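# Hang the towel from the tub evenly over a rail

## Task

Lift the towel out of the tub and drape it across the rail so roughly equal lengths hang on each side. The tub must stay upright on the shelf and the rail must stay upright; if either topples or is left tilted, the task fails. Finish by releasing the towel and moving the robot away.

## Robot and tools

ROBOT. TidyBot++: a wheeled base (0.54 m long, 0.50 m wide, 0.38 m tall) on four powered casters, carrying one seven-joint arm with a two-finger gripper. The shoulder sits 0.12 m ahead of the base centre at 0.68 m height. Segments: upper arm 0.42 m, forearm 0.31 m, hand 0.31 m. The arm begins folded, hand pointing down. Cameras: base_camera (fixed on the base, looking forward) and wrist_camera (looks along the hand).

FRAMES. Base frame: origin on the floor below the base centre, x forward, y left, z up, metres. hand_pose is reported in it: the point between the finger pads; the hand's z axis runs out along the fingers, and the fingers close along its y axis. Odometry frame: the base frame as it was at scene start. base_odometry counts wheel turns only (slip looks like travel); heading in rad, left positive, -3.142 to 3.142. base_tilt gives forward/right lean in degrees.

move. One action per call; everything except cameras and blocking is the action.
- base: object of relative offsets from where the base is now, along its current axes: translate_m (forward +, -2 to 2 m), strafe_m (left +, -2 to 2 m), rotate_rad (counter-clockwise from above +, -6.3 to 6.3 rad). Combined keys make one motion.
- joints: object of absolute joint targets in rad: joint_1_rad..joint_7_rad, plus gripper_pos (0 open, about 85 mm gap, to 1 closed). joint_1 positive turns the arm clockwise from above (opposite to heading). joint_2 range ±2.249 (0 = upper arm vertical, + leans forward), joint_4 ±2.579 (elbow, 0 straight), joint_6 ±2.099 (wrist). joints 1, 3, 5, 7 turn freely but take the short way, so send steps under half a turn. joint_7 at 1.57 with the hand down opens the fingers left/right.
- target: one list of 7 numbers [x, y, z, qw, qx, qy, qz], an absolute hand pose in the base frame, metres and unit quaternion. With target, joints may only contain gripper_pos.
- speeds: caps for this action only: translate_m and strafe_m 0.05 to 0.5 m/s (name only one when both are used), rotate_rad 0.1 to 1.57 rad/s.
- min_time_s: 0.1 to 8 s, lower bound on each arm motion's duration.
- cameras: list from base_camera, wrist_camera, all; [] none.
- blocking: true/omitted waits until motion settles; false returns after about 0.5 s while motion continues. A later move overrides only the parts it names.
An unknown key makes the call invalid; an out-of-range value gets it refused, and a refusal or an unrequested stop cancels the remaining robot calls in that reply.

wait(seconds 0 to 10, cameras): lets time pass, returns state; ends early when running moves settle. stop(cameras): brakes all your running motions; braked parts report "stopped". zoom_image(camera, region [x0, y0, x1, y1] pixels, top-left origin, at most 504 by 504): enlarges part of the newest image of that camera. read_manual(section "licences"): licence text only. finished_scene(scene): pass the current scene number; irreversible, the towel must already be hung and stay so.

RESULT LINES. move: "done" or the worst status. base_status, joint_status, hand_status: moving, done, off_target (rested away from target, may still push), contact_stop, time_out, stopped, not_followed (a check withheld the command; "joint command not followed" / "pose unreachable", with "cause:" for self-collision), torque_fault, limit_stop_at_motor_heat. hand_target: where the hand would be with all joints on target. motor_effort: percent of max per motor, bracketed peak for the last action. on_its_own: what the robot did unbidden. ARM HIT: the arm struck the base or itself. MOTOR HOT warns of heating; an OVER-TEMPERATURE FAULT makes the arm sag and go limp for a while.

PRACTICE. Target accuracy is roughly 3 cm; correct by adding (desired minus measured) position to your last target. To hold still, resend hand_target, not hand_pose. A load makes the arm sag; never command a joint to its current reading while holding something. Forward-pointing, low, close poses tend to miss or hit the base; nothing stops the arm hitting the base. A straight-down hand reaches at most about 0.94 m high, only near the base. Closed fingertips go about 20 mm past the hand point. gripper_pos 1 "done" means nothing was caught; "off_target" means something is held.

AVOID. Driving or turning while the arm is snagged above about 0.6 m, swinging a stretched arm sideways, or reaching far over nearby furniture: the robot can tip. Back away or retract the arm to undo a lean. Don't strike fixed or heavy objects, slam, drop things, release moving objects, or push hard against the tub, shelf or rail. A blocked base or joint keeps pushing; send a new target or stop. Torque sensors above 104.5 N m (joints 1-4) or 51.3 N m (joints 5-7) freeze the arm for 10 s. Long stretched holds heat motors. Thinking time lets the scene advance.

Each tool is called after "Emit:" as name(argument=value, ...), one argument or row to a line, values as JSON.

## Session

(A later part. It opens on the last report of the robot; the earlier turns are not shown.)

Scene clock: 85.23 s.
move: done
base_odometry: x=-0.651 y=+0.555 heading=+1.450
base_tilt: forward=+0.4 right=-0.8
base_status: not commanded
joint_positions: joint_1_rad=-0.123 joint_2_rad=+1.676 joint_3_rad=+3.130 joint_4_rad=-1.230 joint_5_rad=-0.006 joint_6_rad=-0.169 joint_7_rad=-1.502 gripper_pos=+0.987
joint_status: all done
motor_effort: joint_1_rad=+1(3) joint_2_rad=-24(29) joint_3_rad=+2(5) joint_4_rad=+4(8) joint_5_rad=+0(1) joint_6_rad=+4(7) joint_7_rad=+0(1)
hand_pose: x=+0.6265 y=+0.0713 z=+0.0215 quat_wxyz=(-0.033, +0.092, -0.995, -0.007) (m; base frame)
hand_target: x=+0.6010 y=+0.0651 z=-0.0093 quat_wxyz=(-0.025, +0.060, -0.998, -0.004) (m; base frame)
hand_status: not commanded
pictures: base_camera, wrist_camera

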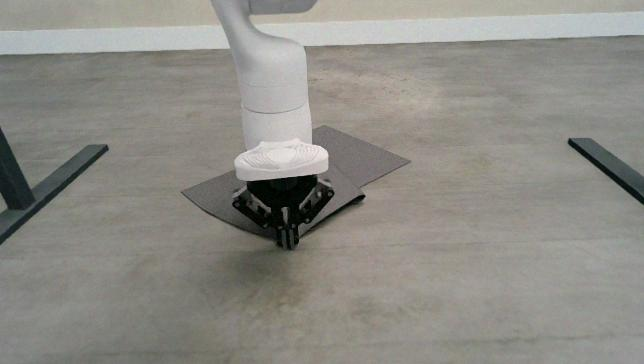

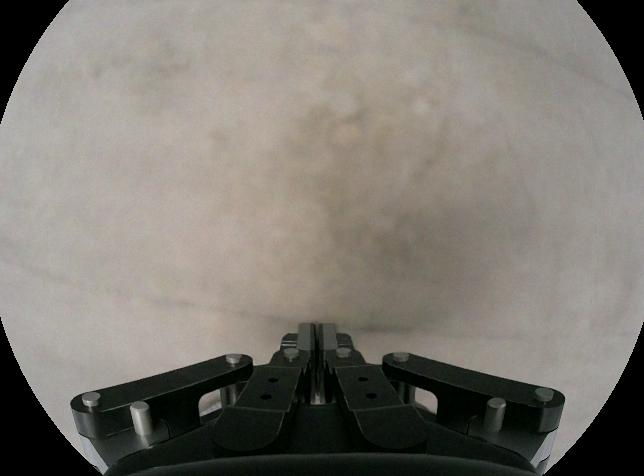

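Emit:
move(
  joints={"joint_2_rad": 1.50},
  min_time_s=1.0,
  cameras=["all"],
)

Scene clock: 87.30 s.
move: done
base_odometry: x=-0.651 y=+0.555 heading=+1.450
base_tilt: forward=+0.3 right=-0.8
base_status: not commanded
joint_positions: joint_1_rad=-0.123 joint_2_rad=+1.537 joint_3_rad=+3.130 joint_4_rad=-1.226 joint_5_rad=-0.006 joint_6_rad=-0.168 joint_7_rad=-1.502 gripper_pos=+0.987
joint_status: all done
motor_effort: joint_1_rad=+0(1) joint_2_rad=-39(40) joint_3_rad=+0(2) joint_4_rad=+6(6) joint_5_rad=+0(1) joint_6_rad=+2(5) joint_7_rad=+0(0)
hand_pose: x=+0.7150 y=+0.0822 z=+0.0995 quat_wxyz=(-0.105, +0.092, -0.990, -0.009) (m; base frame)
hand_target: x=+0.7501 y=+0.0844 z=+0.1262 quat_wxyz=(-0.144, +0.060, -0.988, -0.012) (m; base frame)
hand_status: not commanded
pictures: base_camera, wrist_camera

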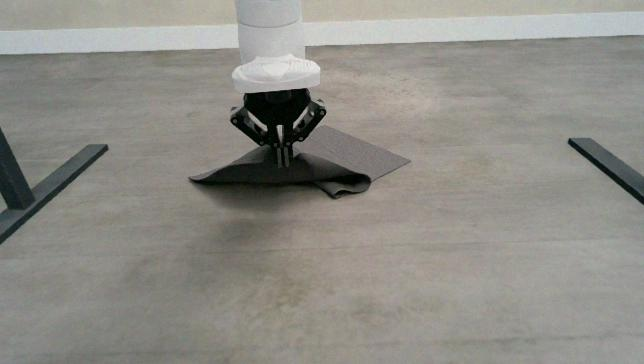

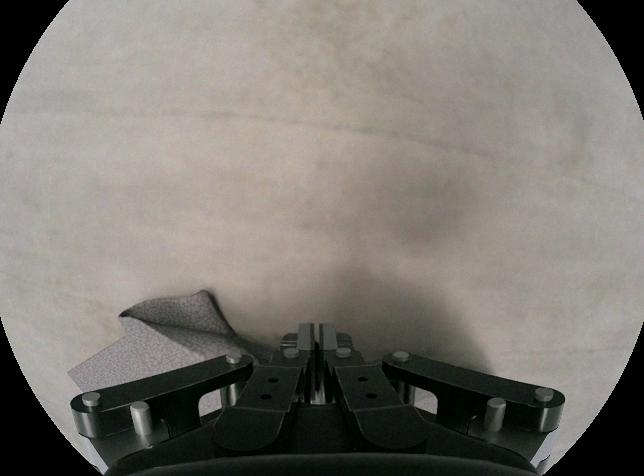

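Emit:
move(
  base={"translate_m": -0.3},
  speeds={"translate_m": 0.3},
  joints={"joint_1_rad": 0.0, "joint_2_rad": 0.3, "joint_3_rad": 3.1416, "joint_4_rad": -1.811, "joint_5_rad": 0.0, "joint_6_rad": -1.004, "joint_7_rad": 1.57},
  min_time_s=2.0,
  cameras=["all"],
)

Scene clock: 91.70 s.
move: done
base_odometry: x=-0.688 y=+0.257 heading=+1.451
base_tilt: forward=+0.4 right=-0.8
base_status: done
joint_positions: joint_1_rad=-0.025 joint_2_rad=+0.339 joint_3_rad=+3.131 joint_4_rad=-1.791 joint_5_rad=-0.006 joint_6_rad=-0.952 joint_7_rad=+1.516 gripper_pos=+0.987
joint_status: all done
motor_effort: joint_1_rad=+0(4) joint_2_rad=-24(41) joint_3_rad=+0(2) joint_4_rad=+13(13) joint_5_rad=+0(1) joint_6_rad=+1(3) joint_7_rad=+0(2)
hand_pose: x=+0.5436 y=+0.0181 z=+0.6013 quat_wxyz=(-0.006, +0.999, -0.011, +0.030) (m; base frame)
hand_target: x=+0.5212 y=+0.0013 z=+0.6109 quat_wxyz=(+0.000, +1.000, +0.000, +0.013) (m; base frame)
hand_status: not commanded
pictures: base_camera, wrist_camera

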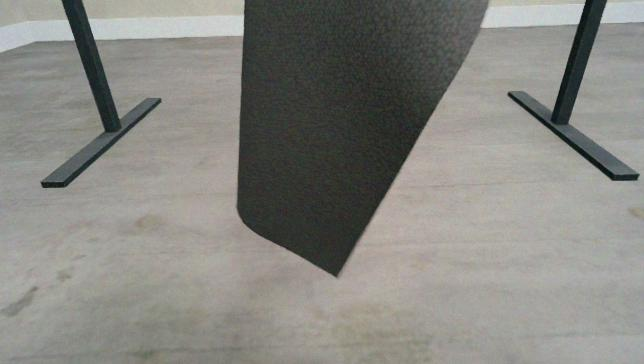

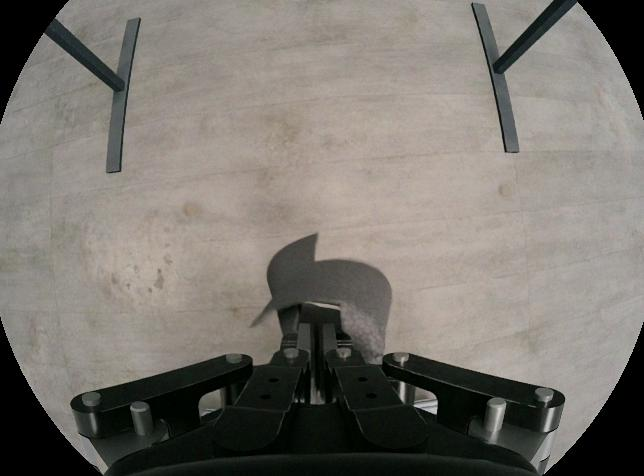

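Emit:
move(
  base={"translate_m": 0.25},
  speeds={"translate_m": 0.25},
  joints={"joint_1_rad": 0.0, "joint_2_rad": -0.11, "joint_4_rad": -1.464, "joint_6_rad": -0.99, "joint_7_rad": 1.6},
  min_time_s=1.3,
  cameras=["wrist_camera"],
)

Scene clock: 95.60 s.
move: done
base_odometry: x=-0.658 y=+0.505 heading=+1.452
base_tilt: forward=+0.4 right=-0.7
base_status: done
joint_positions: joint_1_rad=-0.022 joint_2_rad=-0.084 joint_3_rad=+3.131 joint_4_rad=-1.482 joint_5_rad=-0.006 joint_6_rad=-0.958 joint_7_rad=+1.549 gripper_pos=+0.987
joint_status: all done
motor_effort: joint_1_rad=+0(2) joint_2_rad=-16(26) joint_3_rad=+1(2) joint_4_rad=+16(18) joint_5_rad=+0(1) joint_6_rad=+8(8) joint_7_rad=+0(1)
hand_pose: x=+0.6131 y=+0.0193 z=+0.9347 quat_wxyz=(-0.013, +0.924, +0.005, +0.382) (m; base frame)
hand_target: x=+0.6026 y=+0.0013 z=+0.9502 quat_wxyz=(+0.006, +0.921, +0.013, +0.388) (m; base frame)
hand_status: not commanded
pictures: wrist_camera

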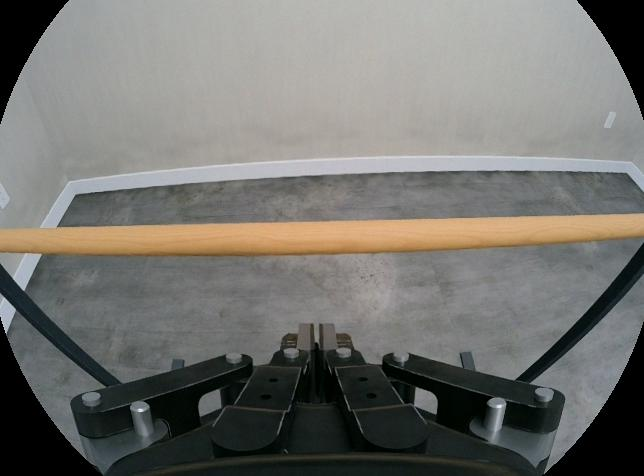

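Emit:
move(
  base={"translate_m": 0.385},
  speeds={"translate_m": 0.2},
  cameras=["all"],
)

Scene clock: 98.73 s.
move: done
base_odometry: x=-0.612 y=+0.888 heading=+1.453
base_tilt: forward=+0.5 right=-0.8
base_status: done
joint_positions: joint_1_rad=-0.022 joint_2_rad=-0.089 joint_3_rad=+3.131 joint_4_rad=-1.482 joint_5_rad=-0.006 joint_6_rad=-0.958 joint_7_rad=+1.549 gripper_pos=+0.987
joint_status: not commanded
motor_effort: joint_1_rad=+0(1) joint_2_rad=-15(18) joint_3_rad=+1(2) joint_4_rad=+17(18) joint_5_rad=+0(1) joint_6_rad=+7(9) joint_7_rad=+0(1)
hand_pose: x=+0.6118 y=+0.0191 z=+0.9373 quat_wxyz=(-0.013, +0.923, +0.005, +0.385) (m; base frame)
hand_target: x=+0.6026 y=+0.0013 z=+0.9502 quat_wxyz=(+0.006, +0.921, +0.013, +0.388) (m; base frame)
hand_status: not commanded
pictures: base_camera, wrist_camera

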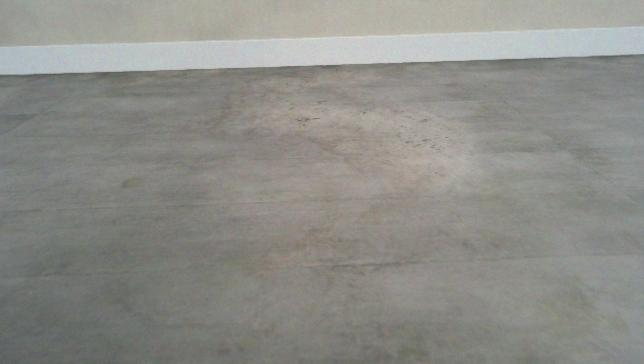

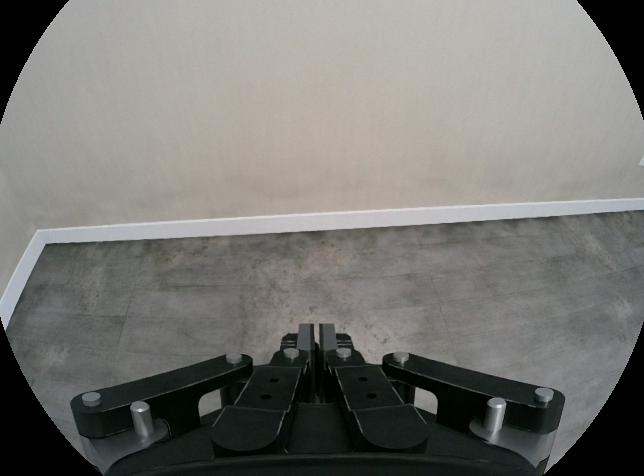

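Emit:
zoom_image(
  camera="wrist_camera",
  region=[180, 290, 470, 450],
)

Scaled by 1.738.

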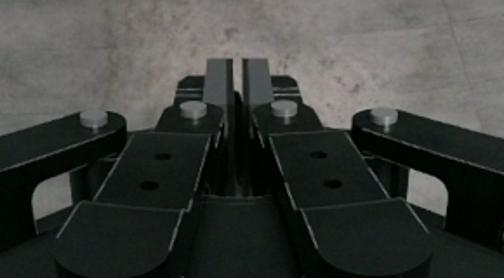

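Emit:
move(
  joints={"joint_2_rad": 0.245, "joint_4_rad": -1.59, "joint_6_rad": -1.387},
  min_time_s=1.5,
  cameras=["all"],
)

Scene clock: 103.17 s.
move: done
base_odometry: x=-0.612 y=+0.888 heading=+1.453
base_tilt: forward=+0.5 right=-0.8
base_status: not commanded
joint_positions: joint_1_rad=-0.022 joint_2_rad=+0.238 joint_3_rad=+3.131 joint_4_rad=-1.573 joint_5_rad=-0.006 joint_6_rad=-1.333 joint_7_rad=+1.549 gripper_pos=+0.987
joint_status: all done
motor_effort: joint_1_rad=+0(1) joint_2_rad=-22(24) joint_3_rad=+1(1) joint_4_rad=+13(17) joint_5_rad=+0(1) joint_6_rad=+1(8) joint_7_rad=+0(1)
hand_pose: x=+0.5222 y=+0.0161 z=+0.7045 quat_wxyz=(-0.004, +1.000, +0.005, -0.002) (m; base frame)
hand_target: x=+0.4995 y=+0.0013 z=+0.6976 quat_wxyz=(-0.001, +0.999, +0.015, -0.040) (m; base frame)
hand_status: not commanded
pictures: base_camera, wrist_camera

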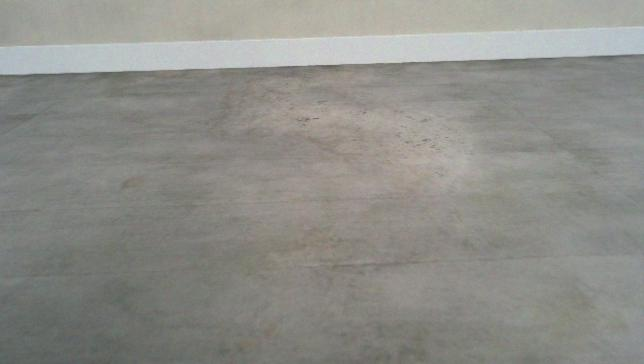

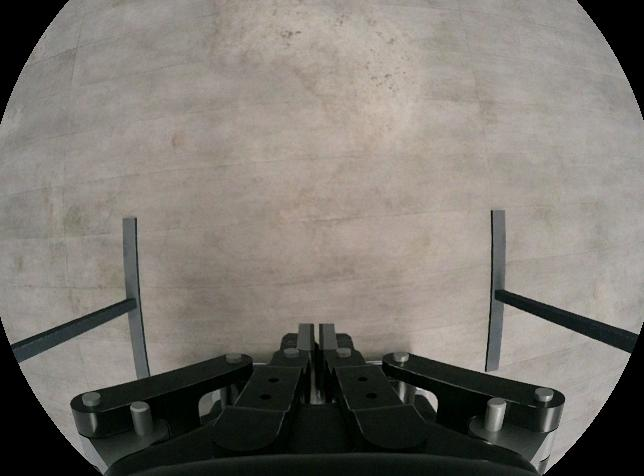

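Emit:
move(
  joints={"gripper_pos": 0.0},
  cameras=["wrist_camera"],
)

Emit:
move(
  joints={"joint_6_rad": 0.2},
  cameras=["wrist_camera"],
)

Scene clock: 104.50 s.
move: done
base_odometry: x=-0.612 y=+0.888 heading=+1.453
base_tilt: forward=+0.4 right=-0.8
base_status: not commanded
joint_positions: joint_1_rad=-0.022 joint_2_rad=+0.238 joint_3_rad=+3.131 joint_4_rad=-1.573 joint_5_rad=-0.006 joint_6_rad=-1.334 joint_7_rad=+1.549 gripper_pos=+0.000
joint_status: all done
motor_effort: joint_1_rad=+0(1) joint_2_rad=-22(22) joint_3_rad=+0(1) joint_4_rad=+13(14) joint_5_rad=+0(0) joint_6_rad=+1(1) joint_7_rad=+0(1)
hand_pose: x=+0.5218 y=+0.0161 z=+0.7045 quat_wxyz=(-0.004, +1.000, +0.005, -0.002) (m; base frame)
hand_target: x=+0.4995 y=+0.0013 z=+0.6976 quat_wxyz=(-0.001, +0.999, +0.015, -0.040) (m; base frame)
hand_status: not commanded
pictures: wrist_camera

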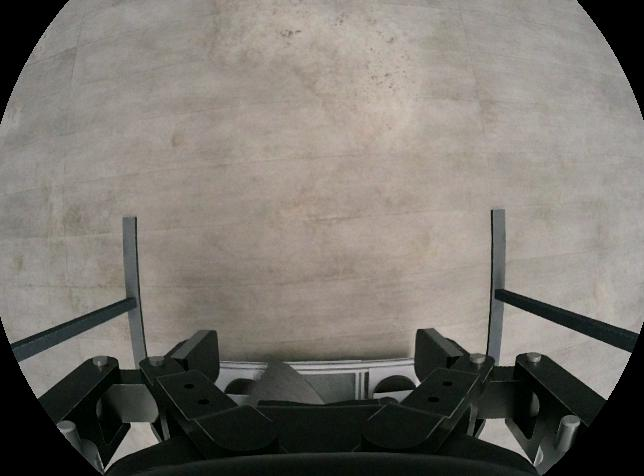

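Scene clock: 106.67 s.
move: done
base_odometry: x=-0.612 y=+0.888 heading=+1.453
base_tilt: forward=+0.4 right=-0.8
base_status: not commanded
joint_positions: joint_1_rad=-0.022 joint_2_rad=+0.239 joint_3_rad=+3.131 joint_4_rad=-1.577 joint_5_rad=-0.006 joint_6_rad=+0.126 joint_7_rad=+1.549 gripper_pos=+0.000
joint_status: all done
motor_effort: joint_1_rad=+0(1) joint_2_rad=-26(27) joint_3_rad=+0(1) joint_4_rad=+18(19) joint_5_rad=+0(1) joint_6_rad=+10(10) joint_7_rad=+0(0)
hand_pose: x=+0.8321 y=+0.0234 z=+0.9775 quat_wxyz=(-0.020, +0.748, +0.001, +0.663) (m; base frame)
hand_target: x=+0.8352 y=+0.0013 z=+0.9879 quat_wxyz=(+0.010, +0.729, +0.011, +0.684) (m; base frame)
hand_status: not commanded
pictures: wrist_camera

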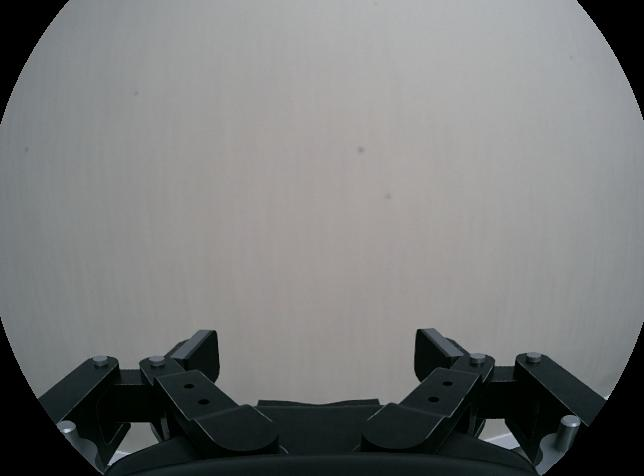

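Emit:
move(
  base={"translate_m": -0.8},
  speeds={"translate_m": 0.4},
  cameras=["all"],
)

Scene clock: 110.23 s.
move: done
base_odometry: x=-0.706 y=+0.093 heading=+1.453
base_tilt: forward=+0.4 right=-0.8
base_status: done
joint_positions: joint_1_rad=-0.018 joint_2_rad=+0.247 joint_3_rad=+3.132 joint_4_rad=-1.577 joint_5_rad=-0.006 joint_6_rad=+0.130 joint_7_rad=+1.549 gripper_pos=+0.000
joint_status: not commanded
motor_effort: joint_1_rad=-1(4) joint_2_rad=-27(30) joint_3_rad=+1(2) joint_4_rad=+18(19) joint_5_rad=+0(1) joint_6_rad=+10(10) joint_7_rad=+1(1)
hand_pose: x=+0.8346 y=+0.0201 z=+0.9731 quat_wxyz=(-0.019, +0.749, -0.001, +0.662) (m; base frame)
hand_target: x=+0.8352 y=+0.0013 z=+0.9879 quat_wxyz=(+0.010, +0.729, +0.011, +0.684) (m; base frame)
hand_status: not commanded
pictures: base_camera, wrist_camera

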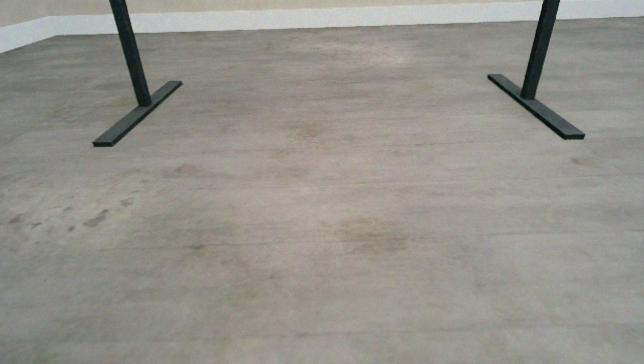

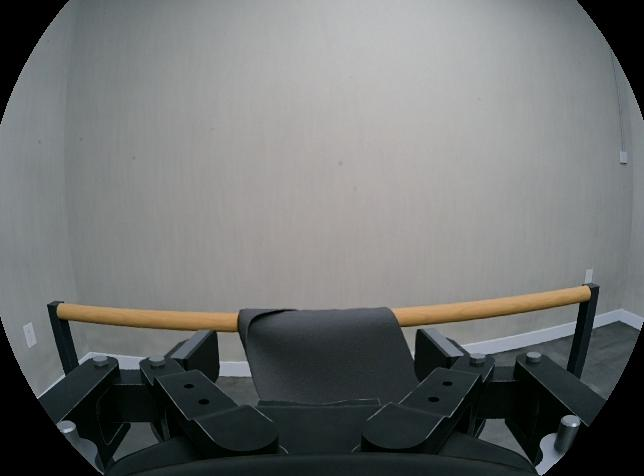

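Emit:
move(
  joints={"joint_1_rad": 0.0, "joint_2_rad": -0.372, "joint_4_rad": -2.514, "joint_6_rad": 0.2, "joint_7_rad": 1.57},
  cameras=["wrist_camera"],
)

Emit:
zoom_image(
  camera="wrist_camera",
  region=[200, 20, 420, 300],
)

Scene clock: 112.57 s.
move: done
base_odometry: x=-0.706 y=+0.093 heading=+1.453
base_tilt: forward=+0.4 right=-0.9
base_status: not commanded
joint_positions: joint_1_rad=-0.018 joint_2_rad=-0.349 joint_3_rad=+3.132 joint_4_rad=-2.493 joint_5_rad=-0.006 joint_6_rad=+0.132 joint_7_rad=+1.549 gripper_pos=+0.000
joint_status: all done
motor_effort: joint_1_rad=+0(2) joint_2_rad=-6(27) joint_3_rad=+1(1) joint_4_rad=+16(18) joint_5_rad=+0(0) joint_6_rad=+9(10) joint_7_rad=+0(1)
hand_pose: x=+0.5202 y=+0.0123 z=+0.7735 quat_wxyz=(-0.013, +0.845, +0.001, +0.535) (m; base frame)
hand_target: x=+0.5206 y=+0.0013 z=+0.7909 quat_wxyz=(+0.000, +0.825, +0.000, +0.564) (m; base frame)
hand_status: not commanded
pictures: wrist_camera

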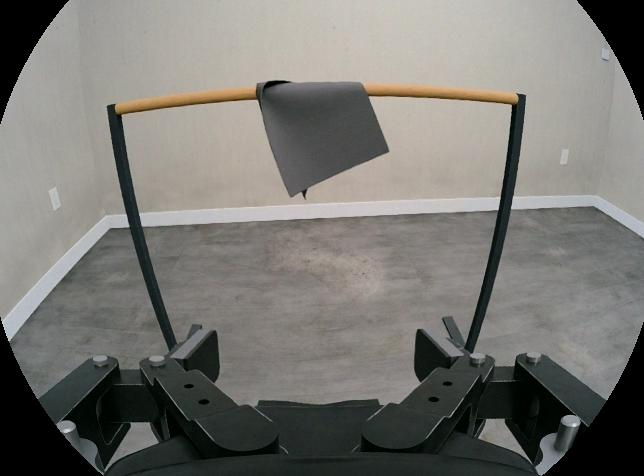

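Scaled by 1.800.

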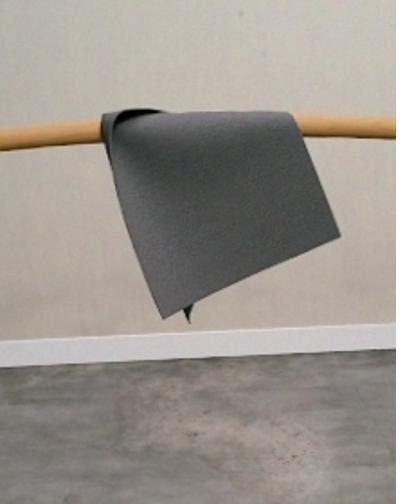

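Emit:
finished_scene(
  scene=2,
)

The scene is finished: the task was done.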